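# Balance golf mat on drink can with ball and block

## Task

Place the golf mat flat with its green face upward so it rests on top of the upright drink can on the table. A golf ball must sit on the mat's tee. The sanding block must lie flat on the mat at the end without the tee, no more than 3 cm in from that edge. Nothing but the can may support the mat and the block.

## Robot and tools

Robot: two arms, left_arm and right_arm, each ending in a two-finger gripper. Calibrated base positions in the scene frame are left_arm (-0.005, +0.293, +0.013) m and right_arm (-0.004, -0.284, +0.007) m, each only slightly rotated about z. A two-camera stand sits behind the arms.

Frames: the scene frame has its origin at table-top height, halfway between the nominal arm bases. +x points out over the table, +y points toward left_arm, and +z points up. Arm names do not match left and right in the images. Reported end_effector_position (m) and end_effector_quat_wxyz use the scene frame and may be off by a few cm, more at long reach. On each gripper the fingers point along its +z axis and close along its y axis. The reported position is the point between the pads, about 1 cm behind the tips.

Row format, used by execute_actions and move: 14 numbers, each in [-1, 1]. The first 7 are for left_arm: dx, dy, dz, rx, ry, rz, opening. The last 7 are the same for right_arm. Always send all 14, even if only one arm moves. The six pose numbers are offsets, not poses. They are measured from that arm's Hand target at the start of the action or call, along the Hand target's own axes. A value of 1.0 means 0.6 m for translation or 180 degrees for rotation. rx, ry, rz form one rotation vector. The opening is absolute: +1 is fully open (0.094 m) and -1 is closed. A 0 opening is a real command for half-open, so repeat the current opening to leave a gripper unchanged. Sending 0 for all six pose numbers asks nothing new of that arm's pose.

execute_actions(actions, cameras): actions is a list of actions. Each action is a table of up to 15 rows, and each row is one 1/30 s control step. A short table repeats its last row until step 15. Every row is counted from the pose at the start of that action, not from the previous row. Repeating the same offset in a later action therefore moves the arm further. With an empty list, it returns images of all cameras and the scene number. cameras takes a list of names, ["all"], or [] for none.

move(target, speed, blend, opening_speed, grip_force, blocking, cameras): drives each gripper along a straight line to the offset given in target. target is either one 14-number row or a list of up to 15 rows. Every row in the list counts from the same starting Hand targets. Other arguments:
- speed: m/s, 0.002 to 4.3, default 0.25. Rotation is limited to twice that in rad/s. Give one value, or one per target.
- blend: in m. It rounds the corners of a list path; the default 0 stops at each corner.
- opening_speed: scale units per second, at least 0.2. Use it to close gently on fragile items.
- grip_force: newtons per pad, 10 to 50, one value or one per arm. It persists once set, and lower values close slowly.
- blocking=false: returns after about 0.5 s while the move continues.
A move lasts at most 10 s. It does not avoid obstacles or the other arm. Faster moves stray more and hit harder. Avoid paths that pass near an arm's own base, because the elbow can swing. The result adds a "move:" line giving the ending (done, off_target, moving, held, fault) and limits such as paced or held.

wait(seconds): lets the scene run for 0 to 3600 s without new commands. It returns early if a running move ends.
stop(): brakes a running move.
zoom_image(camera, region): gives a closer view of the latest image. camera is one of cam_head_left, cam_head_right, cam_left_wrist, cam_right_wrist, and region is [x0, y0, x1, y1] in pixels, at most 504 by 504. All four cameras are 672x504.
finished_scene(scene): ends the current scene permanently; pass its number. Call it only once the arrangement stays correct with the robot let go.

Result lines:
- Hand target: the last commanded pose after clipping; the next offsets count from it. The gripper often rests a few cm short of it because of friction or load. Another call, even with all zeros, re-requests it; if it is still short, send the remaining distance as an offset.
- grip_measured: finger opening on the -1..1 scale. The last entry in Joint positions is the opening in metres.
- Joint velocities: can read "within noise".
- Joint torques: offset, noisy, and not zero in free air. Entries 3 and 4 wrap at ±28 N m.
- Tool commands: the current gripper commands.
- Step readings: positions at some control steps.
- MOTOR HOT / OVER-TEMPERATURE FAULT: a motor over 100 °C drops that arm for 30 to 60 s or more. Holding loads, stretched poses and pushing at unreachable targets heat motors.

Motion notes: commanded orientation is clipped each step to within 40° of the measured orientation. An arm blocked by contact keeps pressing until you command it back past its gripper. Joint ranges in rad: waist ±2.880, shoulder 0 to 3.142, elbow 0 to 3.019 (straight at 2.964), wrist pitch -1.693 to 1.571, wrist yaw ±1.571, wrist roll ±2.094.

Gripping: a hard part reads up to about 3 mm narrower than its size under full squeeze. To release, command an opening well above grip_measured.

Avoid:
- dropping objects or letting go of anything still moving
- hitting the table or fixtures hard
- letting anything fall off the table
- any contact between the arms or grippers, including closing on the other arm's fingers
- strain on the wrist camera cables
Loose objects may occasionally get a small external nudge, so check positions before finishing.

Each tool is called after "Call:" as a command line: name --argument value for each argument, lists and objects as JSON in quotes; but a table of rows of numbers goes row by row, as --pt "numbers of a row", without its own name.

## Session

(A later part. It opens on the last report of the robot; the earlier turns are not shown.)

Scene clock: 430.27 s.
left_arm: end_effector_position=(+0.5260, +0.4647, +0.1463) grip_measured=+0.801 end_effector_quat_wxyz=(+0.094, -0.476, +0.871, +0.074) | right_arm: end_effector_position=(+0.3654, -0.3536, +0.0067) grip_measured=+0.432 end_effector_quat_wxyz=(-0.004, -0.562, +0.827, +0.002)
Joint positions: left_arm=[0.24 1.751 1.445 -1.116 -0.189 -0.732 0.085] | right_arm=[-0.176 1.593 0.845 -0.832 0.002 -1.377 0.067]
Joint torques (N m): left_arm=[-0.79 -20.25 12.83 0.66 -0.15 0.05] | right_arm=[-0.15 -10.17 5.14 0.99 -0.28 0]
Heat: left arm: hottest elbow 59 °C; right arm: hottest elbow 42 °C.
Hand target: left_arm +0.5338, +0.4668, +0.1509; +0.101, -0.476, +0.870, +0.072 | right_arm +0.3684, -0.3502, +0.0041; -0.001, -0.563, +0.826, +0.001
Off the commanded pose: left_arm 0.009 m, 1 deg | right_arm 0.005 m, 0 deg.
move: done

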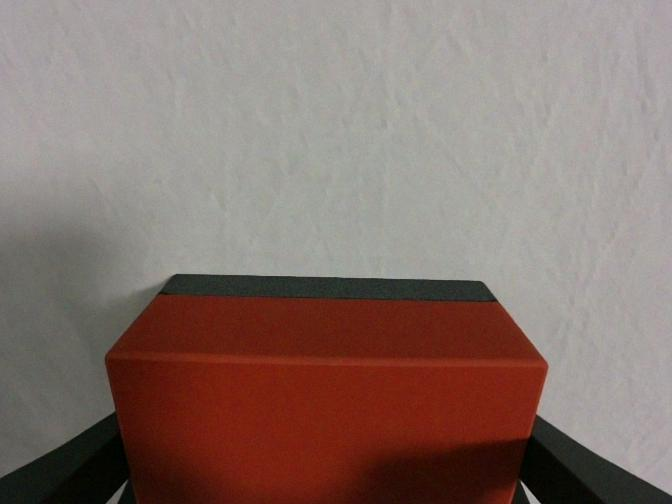

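Call:
move --pt "0 0 0 0 0 0 0.8 0 0 -0.25 0 0 0 0.05" --pt "0 0 0 0 0 0 0.8 -0.956 0.392 -0.25 0 0 0.383 0.05" --speed '[0.15,0.28]' --cameras '["cam_right_wrist","cam_head_left"]'

Scene clock: 442.67 s.
left_arm: end_effector_position=(+0.5260, +0.4647, +0.1463) grip_measured=+0.801 end_effector_quat_wxyz=(+0.094, -0.476, +0.871, +0.074) | right_arm: end_effector_position=(+0.3469, +0.2541, +0.1209) grip_measured=+0.432 end_effector_quat_wxyz=(-0.022, -0.004, +0.999, -0.029)
Joint positions: left_arm=[0.24 1.751 1.445 -1.116 -0.189 -0.732 0.085] | right_arm=[0.999 2.138 2.001 -1.507 -0.005 0.985 0.067]
Joint torques (N m): left_arm=[-0.79 -20.25 12.81 0.68 -0.15 0.05] | right_arm=[-1.38 -22.12 12.04 -0.16 0.02 0.07]
Heat: left arm: hottest elbow 59 °C; right arm: hottest elbow 42 °C.
Hand target: left_arm +0.5338, +0.4668, +0.1509; +0.101, -0.476, +0.870, +0.072 | right_arm +0.3595, +0.2698, +0.1542; -0.001, +0.003, +1.000, +0.000
Off the commanded pose: left_arm 0.009 m, 1 deg | right_arm 0.039 m, 4 deg.
move: off_target (right_arm)
Images, in order (width x height): cam_head_left 672x504, cam_right_wrist 672x504.

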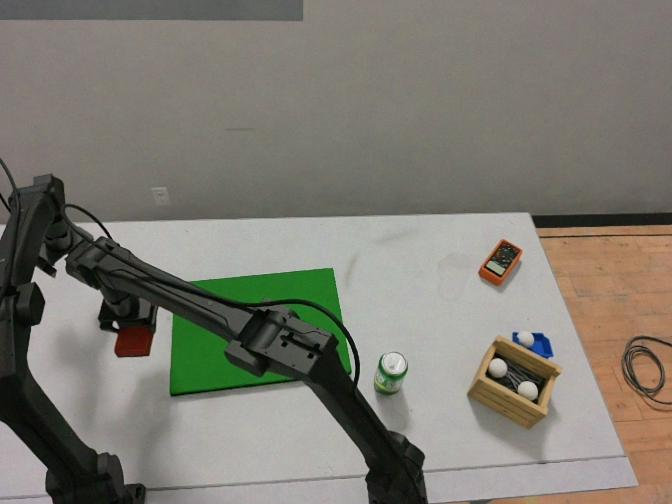

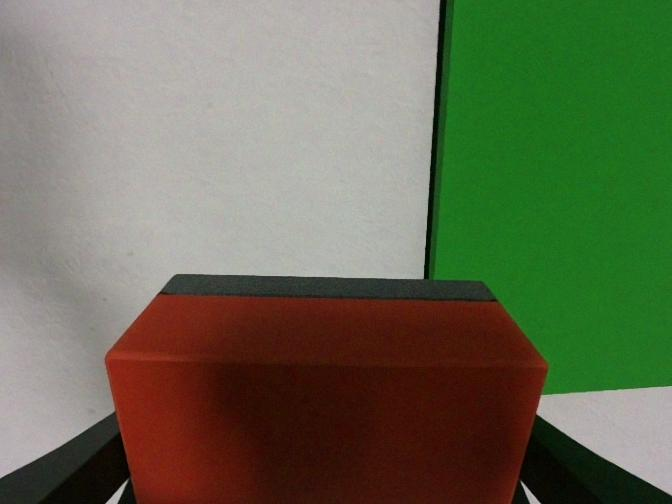

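Call:
move --pt "0 0 0 0 0 0 0.8 0 0.035 0.1 0 0 0 0.05" --pt "0 0 0 0 0 0 0.8 0 0.03 0.238 0 0 0 0.05" --speed 0.1 --cameras '["cam_right_wrist"]'

Scene clock: 452.20 s.
left_arm: end_effector_position=(+0.5260, +0.4647, +0.1463) grip_measured=+0.801 end_effector_quat_wxyz=(+0.094, -0.476, +0.871, +0.074) | right_arm: end_effector_position=(+0.3617, +0.2822, +0.0119) grip_measured=+0.432 end_effector_quat_wxyz=(-0.004, +0.003, +1.000, -0.008)
Joint positions: left_arm=[0.24 1.751 1.445 -1.116 -0.189 -0.732 0.085] | right_arm=[1.005 2.27 1.941 -1.26 0.002 1.004 0.067]
Joint torques (N m): left_arm=[-0.79 -20.25 12.82 0.66 -0.15 0.05] | right_arm=[-0.15 -22.24 6.17 1.24 -0.19 0.01]
Heat: left arm: hottest elbow 59 °C; right arm: hottest elbow 43 °C.
Hand target: left_arm +0.5338, +0.4668, +0.1509; +0.101, -0.476, +0.870, +0.072 | right_arm +0.3596, +0.2878, +0.0116; -0.001, +0.004, +1.000, +0.000
Off the commanded pose: left_arm 0.009 m, 1 deg | right_arm 0.006 m, 1 deg.
move: done

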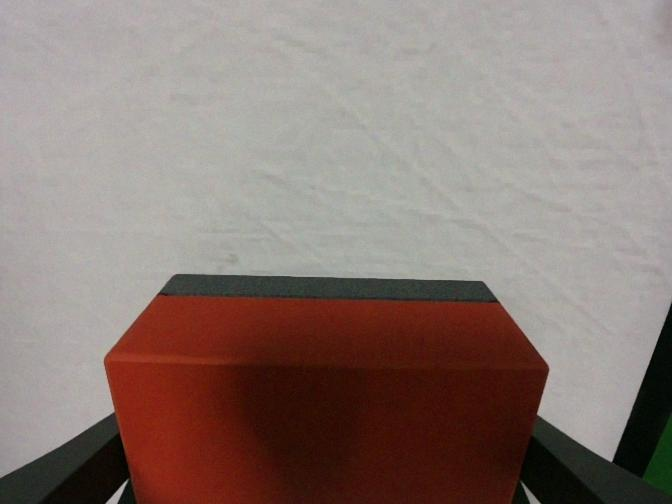

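Call:
move --pt "0 0 0 0 0 0 0.8 0 0 0.014 0 0 0 0.05" --pt "0 0 0 0 0 0 0.8 0 0 0.01 0 0 0 0.65" --pt "0 0 0 0 0 0 0.8 0 0 -0.2 0 0 0 0.65" --speed '[0.05,0.05,0.15]' --opening_speed 1 --cameras '["cam_right_wrist"]'

Scene clock: 461.03 s.
left_arm: end_effector_position=(+0.5260, +0.4647, +0.1463) grip_measured=+0.801 end_effector_quat_wxyz=(+0.094, -0.476, +0.871, +0.074) | right_arm: end_effector_position=(+0.3540, +0.2714, +0.1049) grip_measured=+0.648 end_effector_quat_wxyz=(-0.016, +0.006, +1.000, -0.025)
Joint positions: left_arm=[0.24 1.751 1.445 -1.116 -0.189 -0.732 0.085] | right_arm=[1.005 2.192 2.052 -1.49 -0.001 1.01 0.077]
Joint torques (N m): left_arm=[-0.73 -20.25 12.83 0.68 -0.15 0.05] | right_arm=[-0.44 -22.36 11.3 -0.05 -0.12 -0.06]
Heat: left arm: hottest elbow 59 °C; right arm: hottest elbow 43 °C.
Hand target: left_arm +0.5338, +0.4668, +0.1509; +0.101, -0.476, +0.870, +0.072 | right_arm +0.3597, +0.2876, +0.1314; -0.001, +0.004, +1.000, +0.000
Off the commanded pose: left_arm 0.009 m, 1 deg | right_arm 0.032 m, 3 deg.
move: off_target (right_arm)

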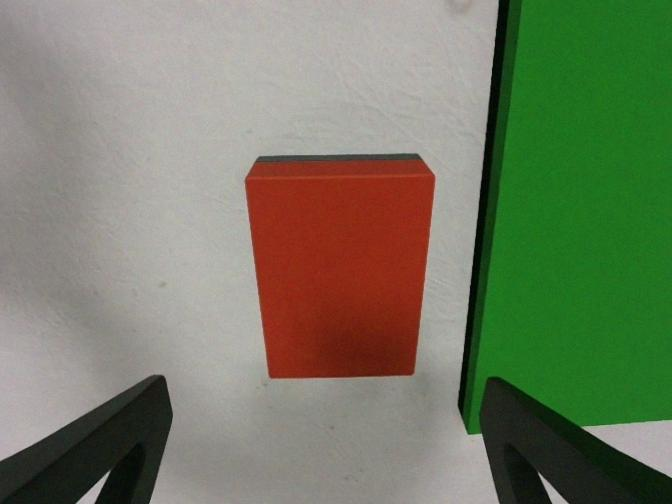

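Call:
move --pt "0 0 0 0 0 0 0.8 0 0 -0.15 0 0 0 1" --pt "0 0 0 0 0 0 0.8 0.13 -1.0 -0.25 0 0 0 1" --speed '[0.2,0.3]' --blend '[0.03,0]' --cameras '["cam_right_wrist"]'

Scene clock: 477.97 s.
left_arm: end_effector_position=(+0.5260, +0.4647, +0.1463) grip_measured=+0.801 end_effector_quat_wxyz=(+0.094, -0.476, +0.871, +0.074) | right_arm: end_effector_position=(+0.3520, +0.2684, +0.1091) grip_measured=+0.997 end_effector_quat_wxyz=(-0.021, +0.006, +0.999, -0.032)
Joint positions: left_arm=[0.24 1.751 1.445 -1.116 -0.189 -0.732 0.085] | right_arm=[1.005 2.192 2.063 -1.517 -0.001 1.01 0.094]
Joint torques (N m): left_arm=[-0.79 -20.25 12.82 0.68 -0.15 0.05] | right_arm=[-0.91 -21.77 6.63 0.57 -0.06 -0.08]
Heat: left arm: hottest elbow 59 °C; right arm: hottest elbow 45 °C.
Hand target: left_arm +0.5338, +0.4668, +0.1509; +0.101, -0.476, +0.870, +0.072 | right_arm +0.3526, +0.2694, +0.1073; -0.019, +0.006, +0.999, -0.029 (not the last commanded pose)
Off the commanded pose: left_arm 0.009 m, 1 deg | right_arm 0.610 m, 4 deg.
move: held (right_arm; a check stopped the path); path passed 0 of 2 targets; limits=held
pose unreachable (right arm): on one or more control steps of this call, first in action 0 (counted from 0), this arm could not follow its commanded pose, so it was not sent that pose on those steps. It may still have moved: this result reports where it is.
cause: moving toward the commanded pose would bring a part of the arm too close to another arm (this arm's wrist (the part past joint 4) and the left arm's forearm (the part past joint 3), 65 mm apart when this arm was first held).

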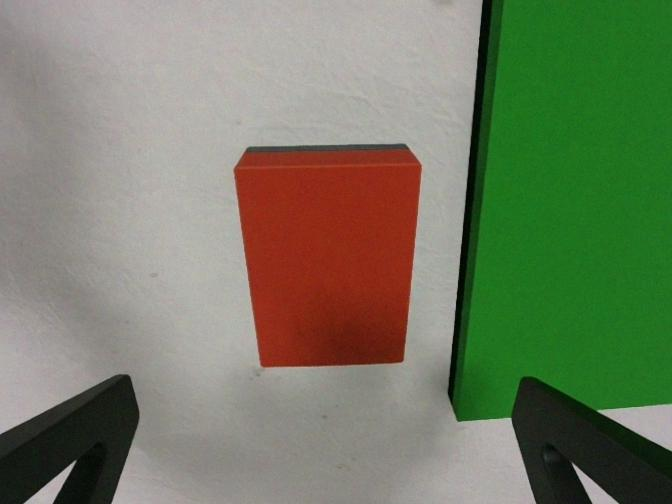

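Call:
move --pt "0 0 0 0 0 0 0.8 0 -0.15 -0.05 0 0 0 1" --pt "0 0 0 0 0 0 0.8 0.13 -0.98 -0.28 0 0 0 1" --speed '[0.2,0.3]' --blend '[0.03,0]' --cameras '["cam_right_wrist"]'

Scene clock: 485.33 s.
left_arm: end_effector_position=(+0.5260, +0.4647, +0.1463) grip_measured=+0.801 end_effector_quat_wxyz=(+0.094, -0.476, +0.871, +0.074) | right_arm: end_effector_position=(+0.2724, -0.3045, +0.3022) grip_measured=+0.997 end_effector_quat_wxyz=(-0.004, +0.004, +0.999, -0.032)
Joint positions: left_arm=[0.24 1.751 1.445 -1.116 -0.189 -0.732 0.085] | right_arm=[-0.025 1.071 1.195 -1.702 0.064 -0.022 0.094]
Joint torques (N m): left_arm=[-0.79 -20.25 12.82 0.68 -0.15 0.06] | right_arm=[-1.9 -5.42 8.79 0.2 -0.25 -0.17]
Heat: left arm: hottest elbow 59 °C; right arm: hottest elbow 45 °C.
Hand target: left_arm +0.5338, +0.4668, +0.1509; +0.101, -0.476, +0.870, +0.072 | right_arm +0.2751, -0.3068, +0.3125; -0.019, +0.006, +0.999, -0.029
Off the commanded pose: left_arm 0.009 m, 1 deg | right_arm 0.011 m, 2 deg.
joint sent to its limit (right arm) — joint 4 (wrist pitch), lower limit. The joint targets are off in orientation, not in position.
move: off_target (right_arm)

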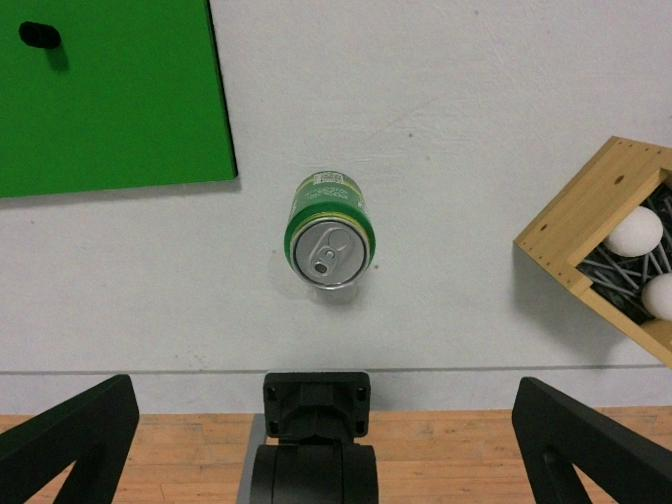

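Call:
move --target '[0,0,0,0,0,0,0.8,0.048,0.018,0.245,-0.0185,-0.012,-0.004,1]' --speed 0.2 --cameras '["cam_right_wrist"]'

Scene clock: 498.47 s.
left_arm: end_effector_position=(+0.5260, +0.4647, +0.1463) grip_measured=+0.801 end_effector_quat_wxyz=(+0.094, -0.476, +0.871, +0.074) | right_arm: end_effector_position=(+0.2395, -0.3022, +0.1640) grip_measured=+0.997 end_effector_quat_wxyz=(-0.012, -0.001, +1.000, -0.002)
Joint positions: left_arm=[0.24 1.751 1.445 -1.116 -0.189 -0.732 0.085] | right_arm=[-0.061 1.008 0.791 -1.378 0.006 -0.069 0.094]
Joint torques (N m): left_arm=[-0.73 -20.25 12.82 0.66 -0.15 0.05] | right_arm=[-1.9 -5.25 6.64 0.81 -0.3 -0.19]
Heat: left arm: hottest elbow 59 °C; right arm: hottest elbow 45 °C.
Hand target: left_arm +0.5338, +0.4668, +0.1509; +0.101, -0.476, +0.870, +0.072 | right_arm +0.2409, -0.3042, +0.1664; +0.000, -0.001, +1.000, +0.000
Off the commanded pose: left_arm 0.009 m, 1 deg | right_arm 0.003 m, 1 deg.
move: done

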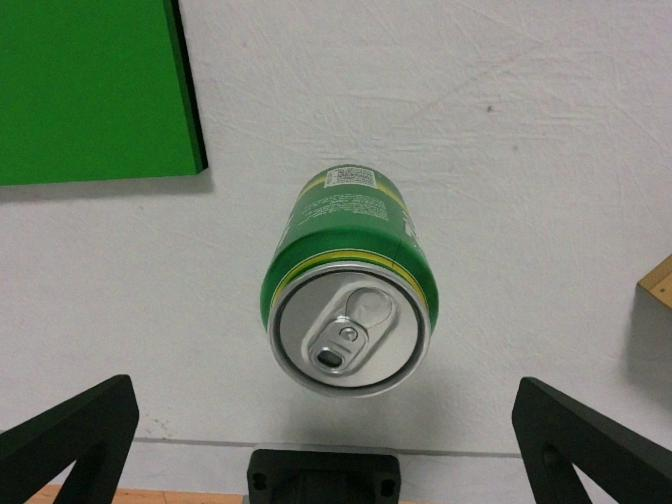

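Call:
move --pt "0 0 0 0 0 0 0.8 -0.004 -0.024 0.01 0 0 0 1" --pt "0 0 0 0 0 0 0.8 -0.004 -0.018 0.06 0 0 0 1" --speed 0.1 --cameras '["cam_right_wrist"]'

Scene clock: 506.23 s.
left_arm: end_effector_position=(+0.5260, +0.4647, +0.1463) grip_measured=+0.801 end_effector_quat_wxyz=(+0.094, -0.476, +0.871, +0.074) | right_arm: end_effector_position=(+0.2408, -0.3165, +0.1316) grip_measured=+0.997 end_effector_quat_wxyz=(-0.003, +0.000, +1.000, -0.002)
Joint positions: left_arm=[0.24 1.751 1.445 -1.116 -0.189 -0.732 0.085] | right_arm=[-0.118 1.03 0.718 -1.264 0.005 -0.125 0.094]
Joint torques (N m): left_arm=[-0.73 -20.19 12.83 0.66 -0.15 0.05] | right_arm=[-0.67 -3.84 6.67 0.94 -0.31 -0.06]
Heat: left arm: hottest elbow 59 °C; right arm: hottest elbow 44 °C.
Hand target: left_arm +0.5338, +0.4668, +0.1509; +0.101, -0.476, +0.870, +0.072 | right_arm +0.2433, -0.3150, +0.1304; +0.000, -0.001, +1.000, +0.000
Off the commanded pose: left_arm 0.009 m, 1 deg | right_arm 0.003 m, 0 deg.
move: done

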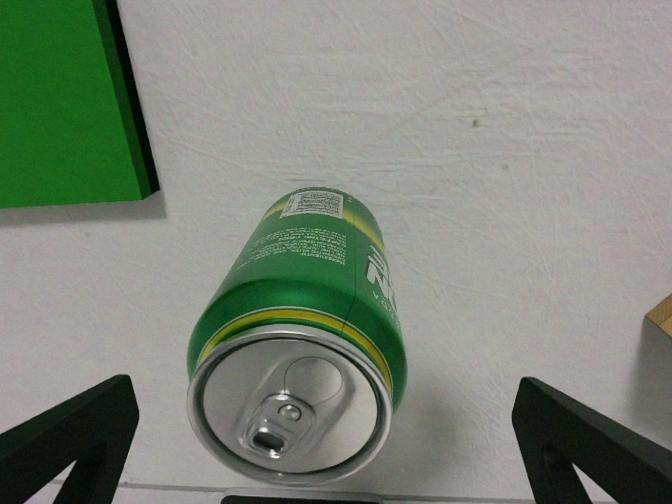

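Call:
move --target '[0,0,0,0,0,0,0.8,0,0.019,0.02,0,0,0,1]' --speed 0.1 --cameras '["cam_right_wrist"]'

Scene clock: 512.07 s.
left_arm: end_effector_position=(+0.5260, +0.4647, +0.1463) grip_measured=+0.801 end_effector_quat_wxyz=(+0.094, -0.476, +0.871, +0.074) | right_arm: end_effector_position=(+0.2408, -0.3066, +0.1200) grip_measured=+0.997 end_effector_quat_wxyz=(-0.003, -0.001, +1.000, -0.002)
Joint positions: left_arm=[0.24 1.751 1.445 -1.116 -0.189 -0.732 0.085] | right_arm=[-0.08 1.039 0.691 -1.228 0.004 -0.089 0.094]
Joint torques (N m): left_arm=[-0.79 -20.25 12.82 0.68 -0.15 0.05] | right_arm=[-0.26 -3.66 6.46 0.92 -0.23 0.03]
Heat: left arm: hottest elbow 59 °C; right arm: hottest elbow 44 °C.
Hand target: left_arm +0.5338, +0.4668, +0.1509; +0.101, -0.476, +0.870, +0.072 | right_arm +0.2432, -0.3037, +0.1183; +0.000, -0.001, +1.000, +0.000
Off the commanded pose: left_arm 0.009 m, 1 deg | right_arm 0.004 m, 0 deg.
move: done

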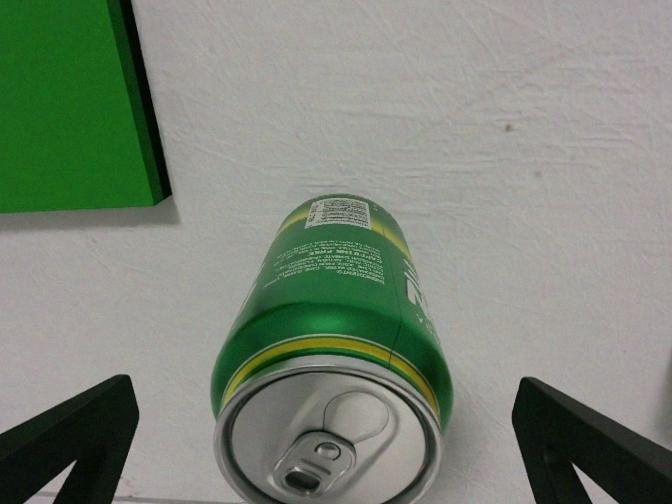

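Call:
move --pt "0 0 0 0 0 0 0.8 0 0 0.068 0 0 0 1" --pt "0 0 0 0 0 0 0.8 0 0 0.068 0 0 0 0.28" --speed 0.08 --grip_force '[50,22]' --cameras '[]'

Call:
move --target '[0.27,-0.23,-0.19,0.048,0.067,0.317,0.8,0,0,-0.12,0,0,0,0.28]' --speed 0.2 --cameras '["cam_left_wrist","cam_right_wrist"]'

Scene clock: 522.83 s.
left_arm: end_effector_position=(+0.5260, +0.4647, +0.1463) grip_measured=+0.801 end_effector_quat_wxyz=(+0.094, -0.476, +0.871, +0.074) | right_arm: end_effector_position=(+0.2412, -0.3067, +0.0792) grip_measured=+0.423 end_effector_quat_wxyz=(-0.003, -0.001, +1.000, -0.002)
Joint positions: left_arm=[0.24 1.751 1.445 -1.116 -0.189 -0.732 0.085] | right_arm=[-0.08 1.098 0.612 -1.09 0.004 -0.088 0.067]
Joint torques (N m): left_arm=[-0.79 -20.25 12.82 0.68 -0.15 0.05] | right_arm=[-0.21 -4.19 6.13 0.87 -0.23 0.02]
Heat: left arm: hottest elbow 59 °C; right arm: hottest elbow 43 °C.
Hand target: left_arm +0.5338, +0.4668, +0.1509; +0.101, -0.476, +0.870, +0.072 | right_arm +0.2433, -0.3037, +0.0776; +0.000, -0.001, +1.000, +0.000
Off the commanded pose: left_arm 0.009 m, 1 deg | right_arm 0.004 m, 0 deg.
grip_force (N): 50, 22
move: done

Scene clock: 526.23 s.
left_arm: end_effector_position=(+0.5375, +0.2418, +0.2119) grip_measured=+0.801 end_effector_quat_wxyz=(-0.007, -0.013, +1.000, +0.003) | right_arm: end_effector_position=(+0.2167, -0.3046, +0.1178) grip_measured=+0.423 end_effector_quat_wxyz=(-0.044, -0.001, +0.999, +0.002)
Joint positions: left_arm=[-0.109 1.785 1.683 -1.483 -0.004 -0.12 0.085] | right_arm=[-0.08 1.031 0.677 -1.305 0.004 -0.088 0.067]
Joint torques (N m): left_arm=[-1.49 -19.31 16.12 0.05 0.13 0.25] | right_arm=[-0.21 -6.12 12.03 -0.12 -0.27 0.02]
Heat: left arm: hottest elbow 59 °C; right arm: hottest elbow 44 °C.
Hand target: left_arm +0.5529, +0.2355, +0.2176; +0.001, +0.000, +1.000, +0.000 | right_arm +0.2432, -0.3037, +0.1496; +0.000, -0.001, +1.000, +0.000
Off the commanded pose: left_arm 0.017 m, 2 deg | right_arm 0.041 m, 5 deg.
grip_force (N): 50, 22
move: off_target (left_arm, right_arm)

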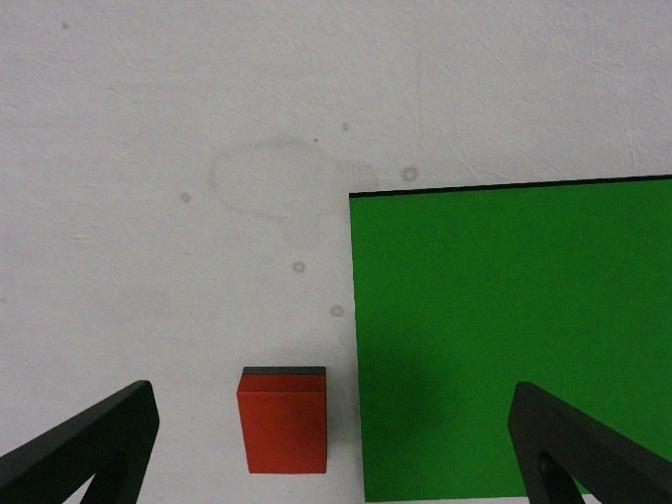

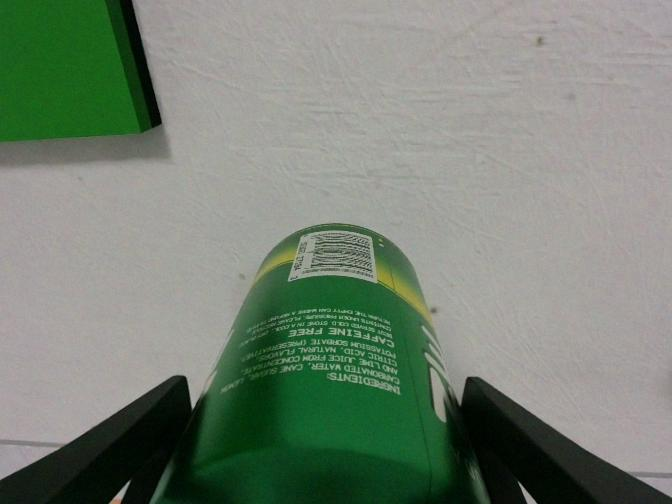

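Call:
move --target '[0.315,0.075,0.18,0,0,0,0.8,0,0,0,0,0,0,0.28]' --speed 0.2 --cameras '["cam_left_wrist"]'

Scene clock: 547.57 s.
left_arm: end_effector_position=(+0.3642, +0.2763, +0.1084) grip_measured=+0.801 end_effector_quat_wxyz=(-0.006, -0.002, +1.000, +0.002) | right_arm: end_effector_position=(+0.2167, -0.3046, +0.1178) grip_measured=+0.423 end_effector_quat_wxyz=(-0.044, -0.001, +0.999, +0.002)
Joint positions: left_arm=[-0.061 1.418 0.953 -1.118 -0.004 -0.051 0.085] | right_arm=[-0.08 1.031 0.677 -1.305 0.004 -0.088 0.067]
Joint torques (N m): left_arm=[0.38 -14.39 9.01 0.76 0.14 0.24] | right_arm=[-0.26 -5.71 12.03 -0.13 -0.28 0.01]
Heat: left arm: hottest elbow 58 °C; right arm: hottest elbow 45 °C.
Hand target: left_arm +0.3640, +0.2806, +0.1095; +0.001, +0.000, +1.000, +0.000 | right_arm +0.2433, -0.3037, +0.1496; +0.000, -0.001, +1.000, +0.000
Off the commanded pose: left_arm 0.004 m, 1 deg | right_arm 0.041 m, 5 deg.
grip_force (N): 50, 22
move: done

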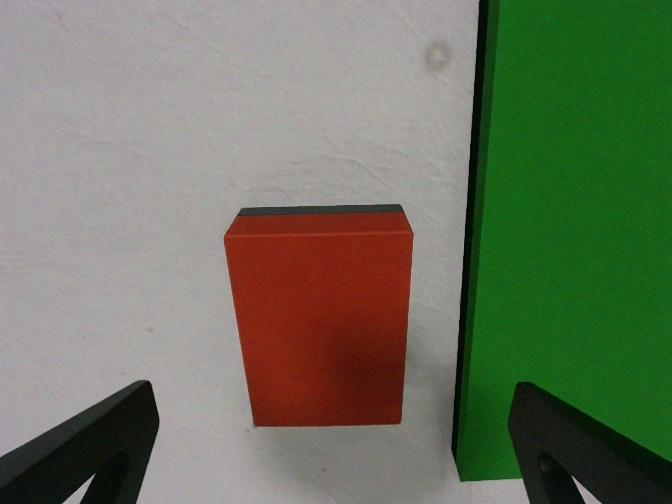

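Call:
move --pt "0.008 0.01 0.06 0 0 0 0.62 0 0 0 0 0 0 0.28" --pt "0.008 0.006 0.12 0 0 0 0.62 0 0 0 0 0 0 0.28" --pt "0.008 0.006 0.12 0 0 0 0.05 0 0 0 0 0 0 0.28" --speed 0.12 --opening_speed 1 --cameras '["cam_left_wrist"]'

Scene clock: 562.90 s.
left_arm: end_effector_position=(+0.3597, +0.2820, +0.0442) grip_measured=+0.355 end_effector_quat_wxyz=(+0.005, -0.002, +1.000, +0.001) | right_arm: end_effector_position=(+0.2167, -0.3046, +0.1178) grip_measured=+0.423 end_effector_quat_wxyz=(-0.044, -0.001, +0.999, +0.002)
Joint positions: left_arm=[-0.045 1.494 0.836 -0.902 -0.003 -0.035 0.064] | right_arm=[-0.08 1.031 0.677 -1.305 0.004 -0.088 0.067]
Joint torques (N m): left_arm=[-0.21 -12.28 8.31 0.81 0.09 0.18] | right_arm=[-0.09 -5.89 12.01 -0.09 -0.26 0.02]
Heat: left arm: hottest elbow 56 °C; right arm: hottest elbow 45 °C.
Hand target: left_arm +0.3593, +0.2842, +0.0375; +0.001, +0.000, +1.000, +0.000 | right_arm +0.2433, -0.3037, +0.1496; +0.000, -0.001, +1.000, +0.000
Off the commanded pose: left_arm 0.007 m, 1 deg | right_arm 0.041 m, 5 deg.
grip_force (N): 50, 22
move: done

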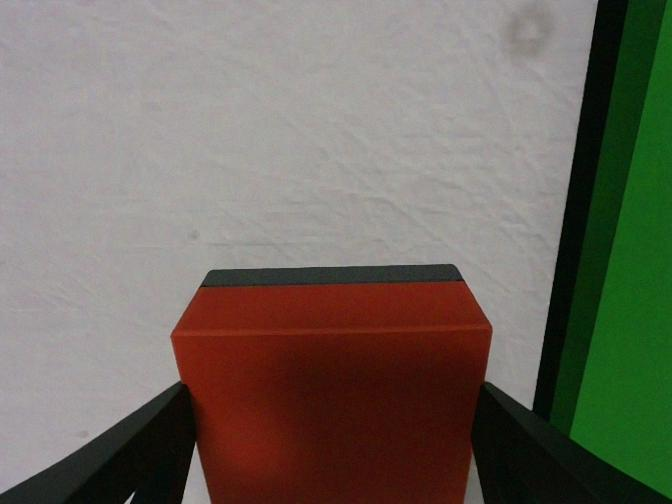

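Call:
move --pt "0 0 -0.3 0 0 0 0.05 0 0 0 0 0 0 0.28" --pt "0 0.5 -0.3 0 0 0 0.05 0 0 -0.05 0 0 0 0.28" --speed '[0.15,0.25]' --blend '[0.04,0]' --cameras '[]'

Scene clock: 572.43 s.
left_arm: end_effector_position=(+0.3439, +0.5715, +0.1992) grip_measured=+0.355 end_effector_quat_wxyz=(-0.016, -0.008, +1.000, -0.010) | right_arm: end_effector_position=(+0.2190, -0.3048, +0.1463) grip_measured=+0.423 end_effector_quat_wxyz=(-0.045, -0.001, +0.999, +0.002)
Joint positions: left_arm=[0.658 1.549 1.348 -1.408 -0.004 0.657 0.064] | right_arm=[-0.08 1.01 0.743 -1.393 0.004 -0.088 0.067]
Joint torques (N m): left_arm=[-0.56 -15.97 16.76 -0.05 0.17 0.25] | right_arm=[-0.38 -5.6 12.37 -0.17 -0.27 0.02]
Heat: left arm: hottest elbow 56 °C; right arm: hottest elbow 46 °C.
Hand target: left_arm +0.3590, +0.5841, +0.2176; +0.001, +0.000, +1.000, +0.000 | right_arm +0.2433, -0.3037, +0.1795; +0.000, -0.001, +1.000, +0.000
Off the commanded pose: left_arm 0.027 m, 2 deg | right_arm 0.041 m, 5 deg.
grip_force (N): 50, 22
move: off_target (left_arm, right_arm)

Call:
move --pt "0 0 0 0 0 0 0.05 -0.262 0.985 0 0 0 0 0.28" --pt "0 0 0 0 0 0 0.05 -0.262 0.985 0.12 0 0 0 0.28" --speed 0.22 --cameras '["cam_right_wrist","cam_head_left"]'

Scene clock: 584.83 s.
left_arm: end_effector_position=(+0.3439, +0.5715, +0.1992) grip_measured=+0.355 end_effector_quat_wxyz=(-0.016, -0.008, +1.000, -0.010) | right_arm: end_effector_position=(+0.3964, +0.2800, +0.0821) grip_measured=+0.419 end_effector_quat_wxyz=(-0.019, -0.005, +1.000, -0.024)
Joint positions: left_arm=[0.658 1.549 1.348 -1.408 -0.003 0.657 0.064] | right_arm=[0.96 2.311 2.203 -1.523 -0.003 0.943 0.067]
Joint torques (N m): left_arm=[-0.56 -15.91 16.76 -0.08 0.17 0.26] | right_arm=[-0.62 -25.99 7.04 1.24 -0.01 0.05]
Heat: left arm: hottest elbow 60 °C; right arm: hottest elbow 46 °C.
Hand target: left_arm +0.3590, +0.5840, +0.2176; +0.001, +0.000, +1.000, +0.000 | right_arm +0.3995, +0.2876, +0.1072; +0.000, -0.001, +1.000, +0.000
Off the commanded pose: left_arm 0.027 m, 2 deg | right_arm 0.026 m, 3 deg.
grip_force (N): 50, 22
move: off_target (right_arm)
Images, in order (width x height): cam_head_left 672x504, cam_right_wrist 672x504.

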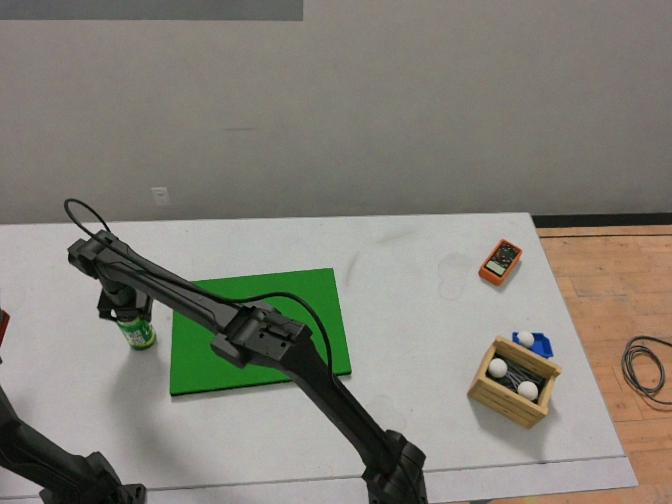

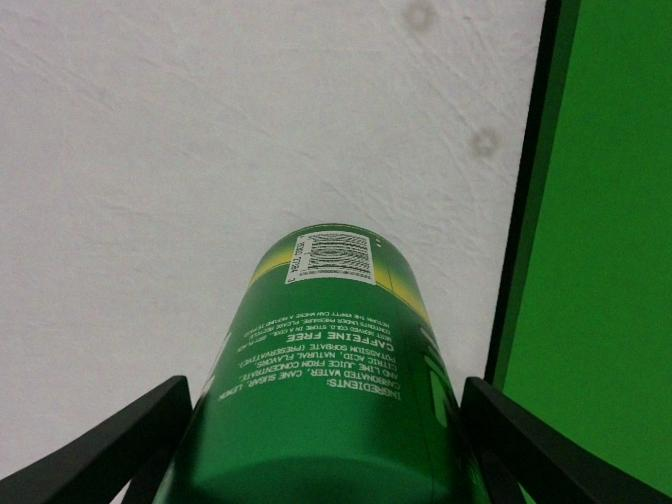

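Call:
move --target '[0,0,0,0,0,0,0.05,0,0,0.028,0,0,0,0.28]' --speed 0.05 --cameras '["cam_right_wrist"]'

Scene clock: 588.27 s.
left_arm: end_effector_position=(+0.3439, +0.5715, +0.1992) grip_measured=+0.355 end_effector_quat_wxyz=(-0.016, -0.008, +1.000, -0.010) | right_arm: end_effector_position=(+0.3971, +0.2809, +0.0811) grip_measured=+0.419 end_effector_quat_wxyz=(-0.013, -0.004, +1.000, -0.016)
Joint positions: left_arm=[0.658 1.549 1.348 -1.408 -0.003 0.657 0.064] | right_arm=[0.96 2.299 2.179 -1.493 -0.003 0.944 0.067]
Joint torques (N m): left_arm=[-0.56 -15.97 16.76 -0.09 0.17 0.26] | right_arm=[-0.32 -24.29 6.52 1.44 -0.04 0.04]
Heat: left arm: hottest elbow 60 °C; right arm: hottest elbow 46 °C.
Hand target: left_arm +0.3590, +0.5840, +0.2176; +0.001, +0.000, +1.000, +0.000 | right_arm +0.3995, +0.2876, +0.0903; +0.000, -0.001, +1.000, +0.000
Off the commanded pose: left_arm 0.027 m, 2 deg | right_arm 0.012 m, 2 deg.
grip_force (N): 50, 22
move: off_target (right_arm)

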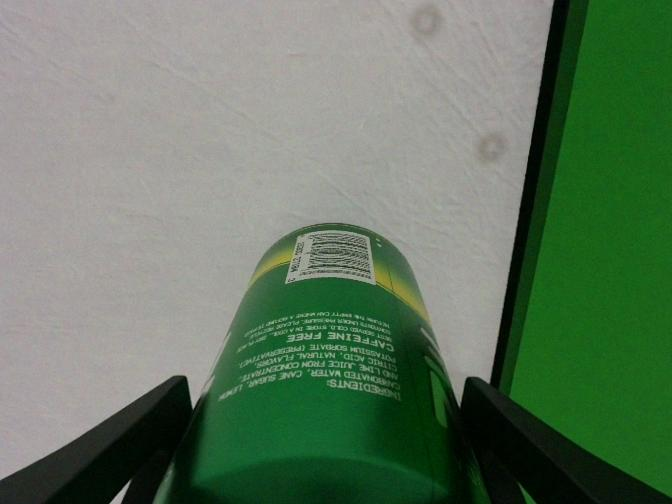

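Call:
move --target '[0,0,0,0,0,0,0.05,0,0,0.017,0,0,0,0.28]' --speed 0.04 --cameras '["cam_right_wrist","cam_head_left"]'

Call:
zoom_image --camera "cam_head_left" --region '[90, 280, 190, 380]'

Scene clock: 594.03 s.
left_arm: end_effector_position=(+0.3439, +0.5715, +0.1992) grip_measured=+0.355 end_effector_quat_wxyz=(-0.016, -0.008, +1.000, -0.010) | right_arm: end_effector_position=(+0.3968, +0.2805, +0.0806) grip_measured=+0.419 end_effector_quat_wxyz=(-0.011, -0.004, +1.000, -0.014)
Joint positions: left_arm=[0.658 1.549 1.348 -1.408 -0.003 0.657 0.064] | right_arm=[0.96 2.291 2.162 -1.478 -0.003 0.945 0.067]
Joint torques (N m): left_arm=[-0.56 -15.97 16.77 -0.08 0.17 0.26] | right_arm=[-0.56 -23.06 6.56 1.84 -0.02 0.02]
Heat: left arm: hottest elbow 62 °C; right arm: hottest elbow 46 °C.
Hand target: left_arm +0.3590, +0.5840, +0.2176; +0.001, +0.000, +1.000, +0.000 | right_arm +0.3995, +0.2875, +0.0800; +0.000, -0.001, +1.000, +0.000
Off the commanded pose: left_arm 0.027 m, 2 deg | right_arm 0.008 m, 2 deg.
grip_force (N): 50, 22
move: done
Images, in order (width x height): cam_head_left 672x504, cam_right_wrist 672x504.

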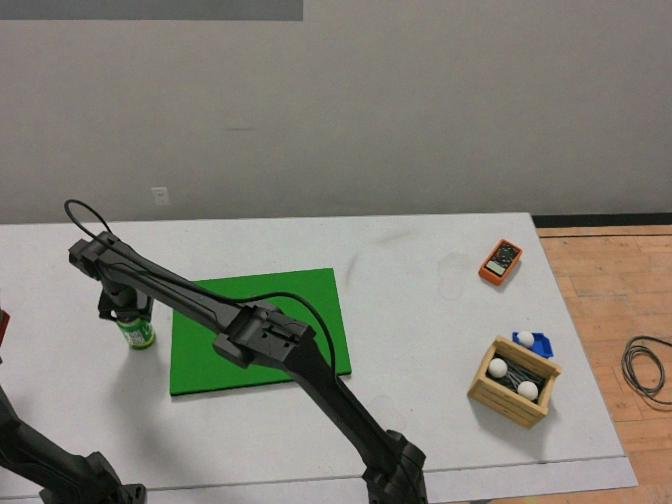

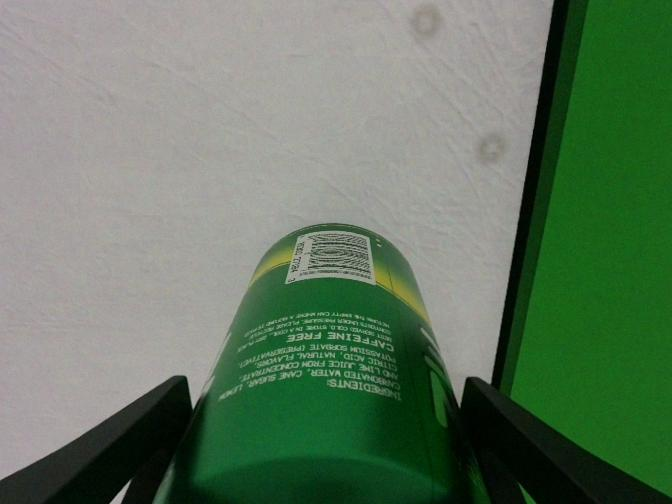

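Scaled by 5.040.

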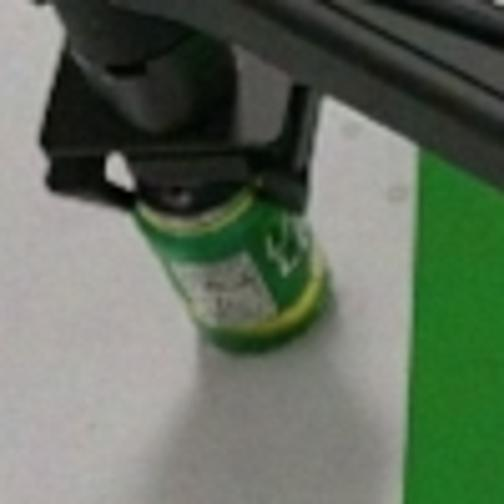

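Call:
move --pt "0 0 0 0 0 0 0.05 0 0 0.012 0 0 0 0.28" --pt "0 0 0 0 0 0 0.05 0 0 0.008 0 0 0 1" --speed 0.04 --opening_speed 0.8 --grip_force 50 --cameras '["cam_right_wrist"]'

Scene clock: 601.33 s.
left_arm: end_effector_position=(+0.3439, +0.5715, +0.1992) grip_measured=+0.355 end_effector_quat_wxyz=(-0.016, -0.008, +1.000, -0.010) | right_arm: end_effector_position=(+0.3998, +0.2844, +0.0753) grip_measured=+0.997 end_effector_quat_wxyz=(-0.004, -0.004, +1.000, -0.004)
Joint positions: left_arm=[0.658 1.549 1.348 -1.408 -0.003 0.657 0.064] | right_arm=[0.96 2.29 2.147 -1.439 -0.001 0.946 0.094]
Joint torques (N m): left_arm=[-0.56 -15.97 16.76 -0.08 0.17 0.26] | right_arm=[-0.56 -22.83 6.84 0.8 -0.04 0.02]
Heat: left arm: hottest elbow 63 °C; right arm: hottest elbow 45 °C.
Hand target: left_arm +0.3590, +0.5840, +0.2176; +0.001, +0.000, +1.000, +0.000 | right_arm +0.3995, +0.2875, +0.0752; +0.000, -0.001, +1.000, +0.000
Off the commanded pose: left_arm 0.027 m, 2 deg | right_arm 0.003 m, 1 deg.
move: done

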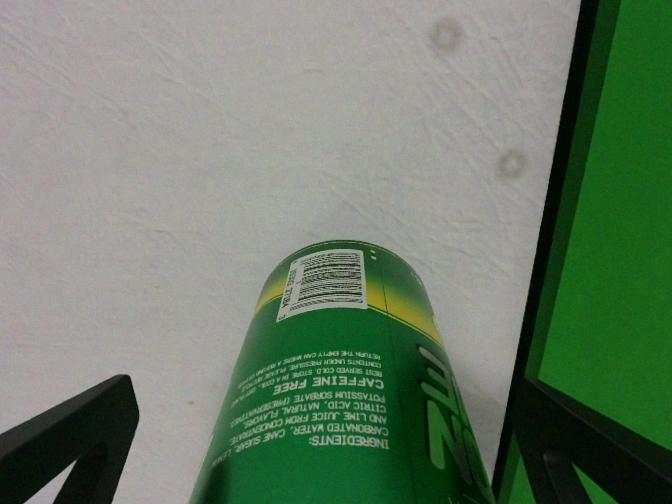

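Call:
move --pt "0 0 0 0 0 0 0.05 -0.01 0 -0.12 0 0 0 1" --pt "0 0 0 0 0 0 0.05 0.1 -0.15 -0.3 0 0 0 1" --speed 0.1 --cameras '["cam_right_wrist","cam_head_left"]'

Scene clock: 610.93 s.
left_arm: end_effector_position=(+0.3439, +0.5715, +0.1992) grip_measured=+0.355 end_effector_quat_wxyz=(-0.016, -0.008, +1.000, -0.010) | right_arm: end_effector_position=(+0.3414, +0.2022, +0.2426) grip_measured=+0.997 end_effector_quat_wxyz=(-0.005, -0.004, +1.000, -0.006)
Joint positions: left_arm=[0.658 1.549 1.348 -1.408 -0.003 0.657 0.064] | right_arm=[0.96 1.932 1.992 -1.646 -0.001 0.946 0.094]
Joint torques (N m): left_arm=[-0.56 -15.97 16.77 -0.08 0.17 0.26] | right_arm=[-1.08 -20.31 6.86 0.02 -0.04 -0.05]
Heat: left arm: hottest elbow 65 °C; right arm: hottest elbow 45 °C.
Hand target: left_arm +0.3590, +0.5840, +0.2176; +0.001, +0.000, +1.000, +0.000 | right_arm +0.3398, +0.1976, +0.2553; +0.000, -0.001, +1.000, +0.000
Off the commanded pose: left_arm 0.027 m, 2 deg | right_arm 0.014 m, 1 deg.
move: off_target (right_arm)
Images, in order (width x height): cam_head_left 672x504, cam_right_wrist 672x504.

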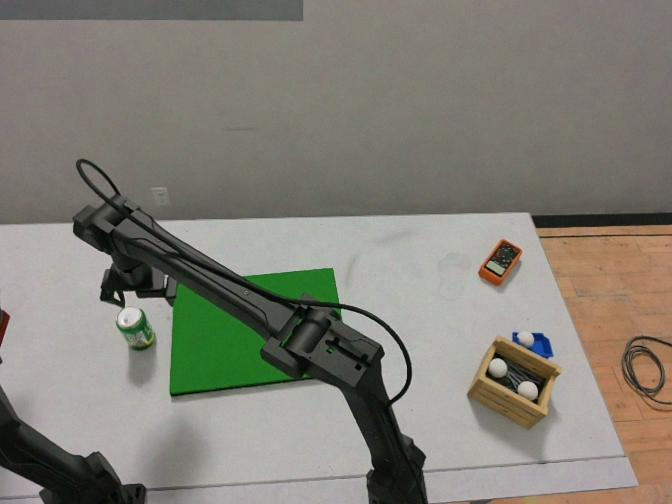

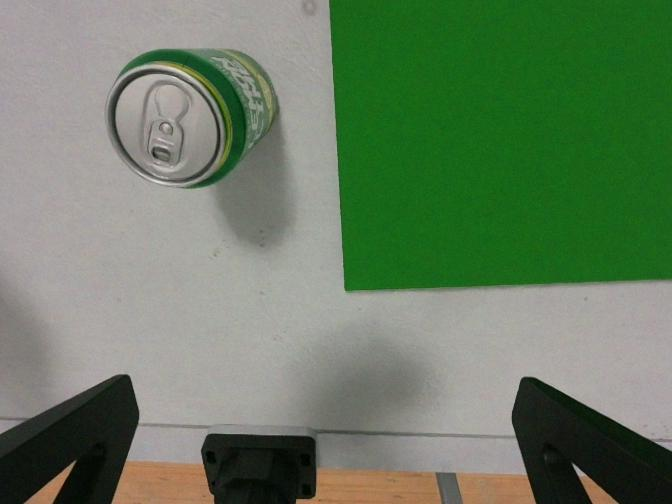

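Call:
move --target '[0,0,0,0,0,0,0.05,-0.117,-0.5,0.06,0,0,-0.517,1]' --speed 0.25 --cameras '["cam_right_wrist","cam_head_left"]'

Scene clock: 630.70 s.
left_arm: end_effector_position=(+0.3439, +0.5715, +0.1992) grip_measured=+0.355 end_effector_quat_wxyz=(-0.016, -0.008, +1.000, -0.010) | right_arm: end_effector_position=(+0.4096, -0.0998, +0.2092) grip_measured=+0.998 end_effector_quat_wxyz=(+0.017, +0.725, -0.689, -0.004)
Joint positions: left_arm=[0.658 1.549 1.348 -1.408 -0.003 0.657 0.064] | right_arm=[0.429 1.556 1.399 -1.447 0.006 -1.199 0.094]
Joint torques (N m): left_arm=[-0.56 -15.97 16.77 -0.08 0.17 0.26] | right_arm=[-1.2 -14.92 6.67 0.65 -0.38 -0.2]
Heat: left arm: hottest elbow 67 °C; right arm: hottest elbow 44 °C.
Hand target: left_arm +0.3590, +0.5840, +0.2176; +0.001, +0.000, +1.000, +0.000 | right_arm +0.4105, -0.1024, +0.2196; +0.000, +0.726, -0.688, +0.000
Off the commanded pose: left_arm 0.027 m, 2 deg | right_arm 0.011 m, 2 deg.
move: off_target (right_arm)
Images, in order (width x height): cam_head_left 672x504, cam_right_wrist 672x504.

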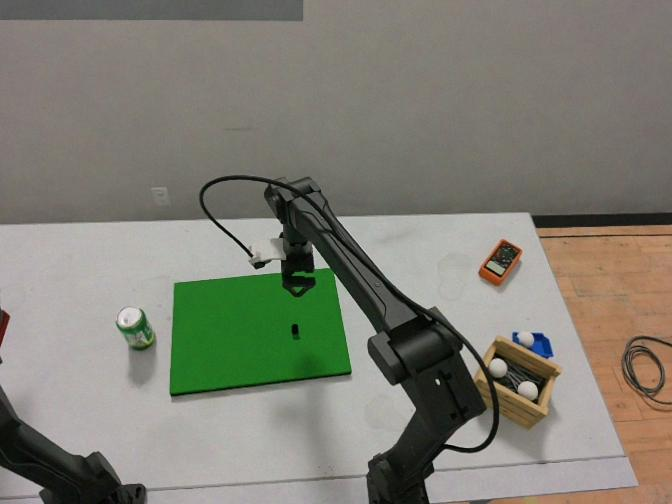

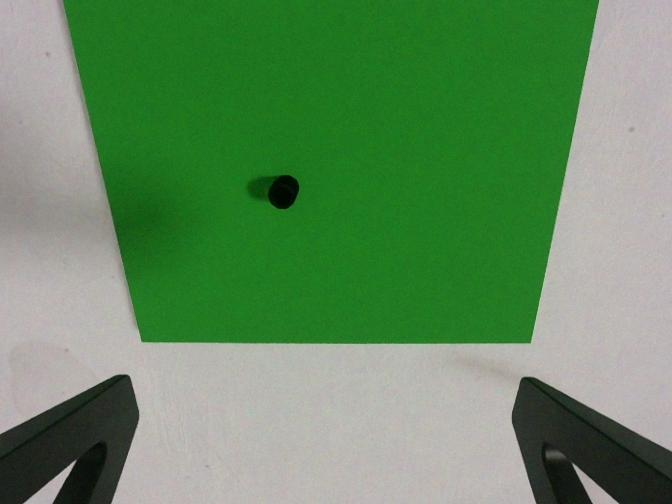

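Call:
move --target '[0,0,0,0,0,0,0.05,-0.027,0.048,0.235,0,0,0,0.3]' --speed 0.15 --cameras '["cam_right_wrist"]'

Scene clock: 652.33 s.
left_arm: end_effector_position=(+0.3439, +0.5715, +0.1992) grip_measured=+0.355 end_effector_quat_wxyz=(-0.016, -0.008, +1.000, -0.010) | right_arm: end_effector_position=(+0.3804, -0.0937, +0.0771) grip_measured=+0.303 end_effector_quat_wxyz=(+0.008, +0.726, -0.687, +0.000)
Joint positions: left_arm=[0.658 1.549 1.348 -1.408 -0.003 0.657 0.064] | right_arm=[0.47 1.6 1.083 -1.068 0.005 -1.163 0.061]
Joint torques (N m): left_arm=[-0.62 -15.97 16.76 -0.09 0.17 0.26] | right_arm=[-0.5 -12.69 6.16 0.79 -0.38 0.03]
Heat: left arm: hottest elbow 69 °C; right arm: hottest elbow 43 °C.
Hand target: left_arm +0.3590, +0.5840, +0.2176; +0.001, +0.000, +1.000, +0.000 | right_arm +0.3807, -0.0879, +0.0785; +0.000, +0.726, -0.687, +0.000
Off the commanded pose: left_arm 0.027 m, 2 deg | right_arm 0.006 m, 1 deg.
move: done

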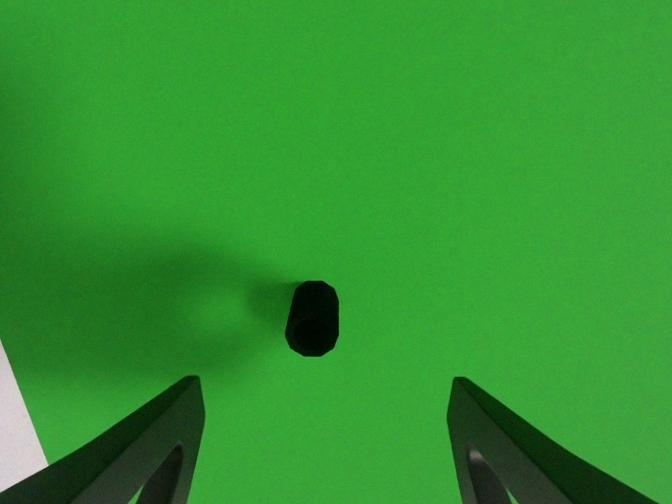

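Call:
move --pt "0.03 0 0.06 0 0 0 0.05 -0.004 0.013 0.107 0 0 0 0.3" --pt "0.03 0 0.06 0 0 0 0.05 -0.004 0.013 0.107 0 0 0 -0.9" --speed 0.1 --opening_speed 1 --cameras '["cam_right_wrist"]'

Scene clock: 663.77 s.
left_arm: end_effector_position=(+0.3424, +0.5785, +0.1813) grip_measured=+0.355 end_effector_quat_wxyz=(-0.004, -0.003, +1.000, -0.002) | right_arm: end_effector_position=(+0.3745, -0.0904, +0.0247) grip_measured=-0.709 end_effector_quat_wxyz=(-0.001, +0.725, -0.688, +0.002)
Joint positions: left_arm=[0.673 1.549 1.301 -1.331 -0.003 0.682 0.064] | right_arm=[0.482 1.662 0.998 -0.903 0.003 -1.148 0.014]
Joint torques (N m): left_arm=[0.44 -16.97 10.74 0.68 0.18 0.26] | right_arm=[-0.09 -10.64 5.11 1.28 -0.29 -0.02]
Heat: left arm: hottest elbow 69 °C; right arm: hottest elbow 43 °C.
Hand target: left_arm +0.3411, +0.5841, +0.1817; +0.001, +0.000, +1.000, +0.000 | right_arm +0.3729, -0.0859, +0.0144; +0.000, +0.726, -0.687, +0.000
Off the commanded pose: left_arm 0.006 m, 1 deg | right_arm 0.011 m, 0 deg.
move: off_target (right_arm); target 2's new opening was sent with right_arm's hand 0.012 m and 0 deg from that target

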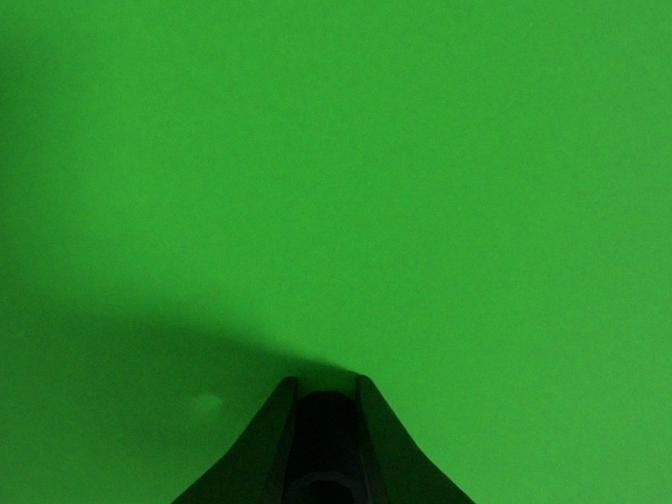

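Call:
move --target '[0,0,0,0,0,0,0.05,0,0,-0.17,0,0,0,-0.9]' --speed 0.08 --cameras '["cam_right_wrist","cam_head_left","cam_head_right"]'

Scene clock: 669.47 s.
left_arm: end_effector_position=(+0.3424, +0.5785, +0.1813) grip_measured=+0.355 end_effector_quat_wxyz=(-0.004, -0.003, +1.000, -0.002) | right_arm: end_effector_position=(+0.3484, -0.1037, +0.0760) grip_measured=-0.709 end_effector_quat_wxyz=(+0.048, +0.722, -0.690, -0.014)
Joint positions: left_arm=[0.673 1.549 1.301 -1.331 -0.003 0.682 0.064] | right_arm=[0.483 1.575 1.045 -1.14 0.005 -1.14 0.014]
Joint torques (N m): left_arm=[0.44 -17.03 10.76 0.68 0.17 0.26] | right_arm=[0.15 -15.21 11.12 -0.38 -0.35 -0.1]
Heat: left arm: hottest elbow 67 °C; right arm: hottest elbow 43 °C.
Hand target: left_arm +0.3411, +0.5841, +0.1817; +0.001, +0.000, +1.000, +0.000 | right_arm +0.3729, -0.0858, +0.1164; +0.000, +0.726, -0.687, +0.000
Off the commanded pose: left_arm 0.006 m, 1 deg | right_arm 0.051 m, 6 deg.
move: off_target (right_arm)
Images, in order (width x height): cam_head_left 672x504, cam_head_right 672x504, cam_right_wrist 672x504.

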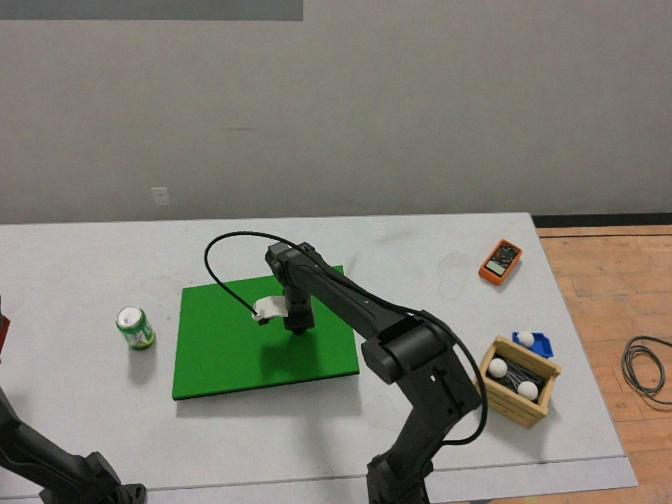

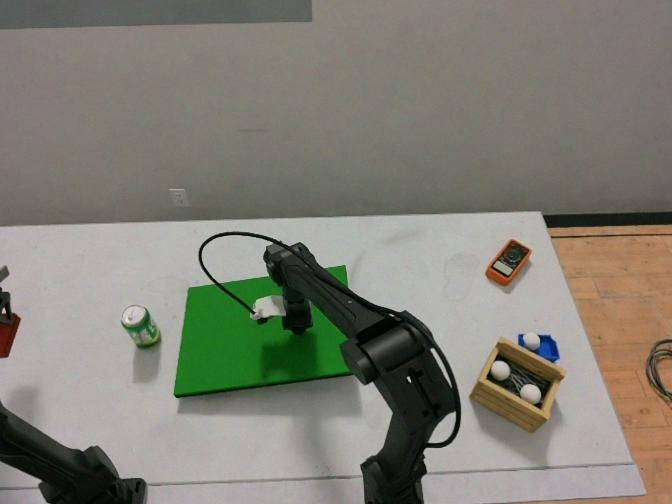

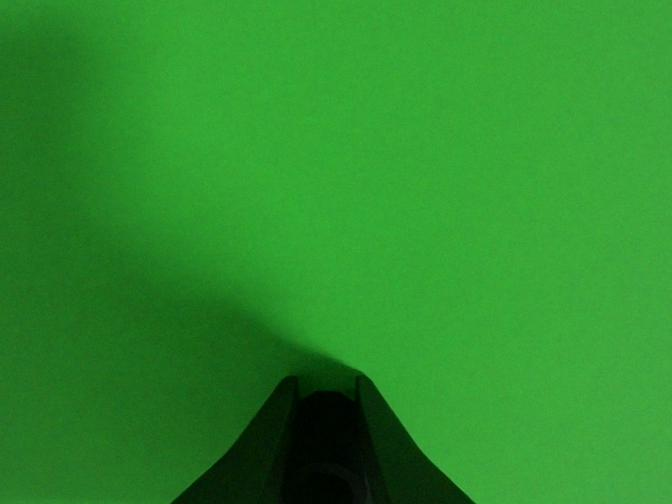

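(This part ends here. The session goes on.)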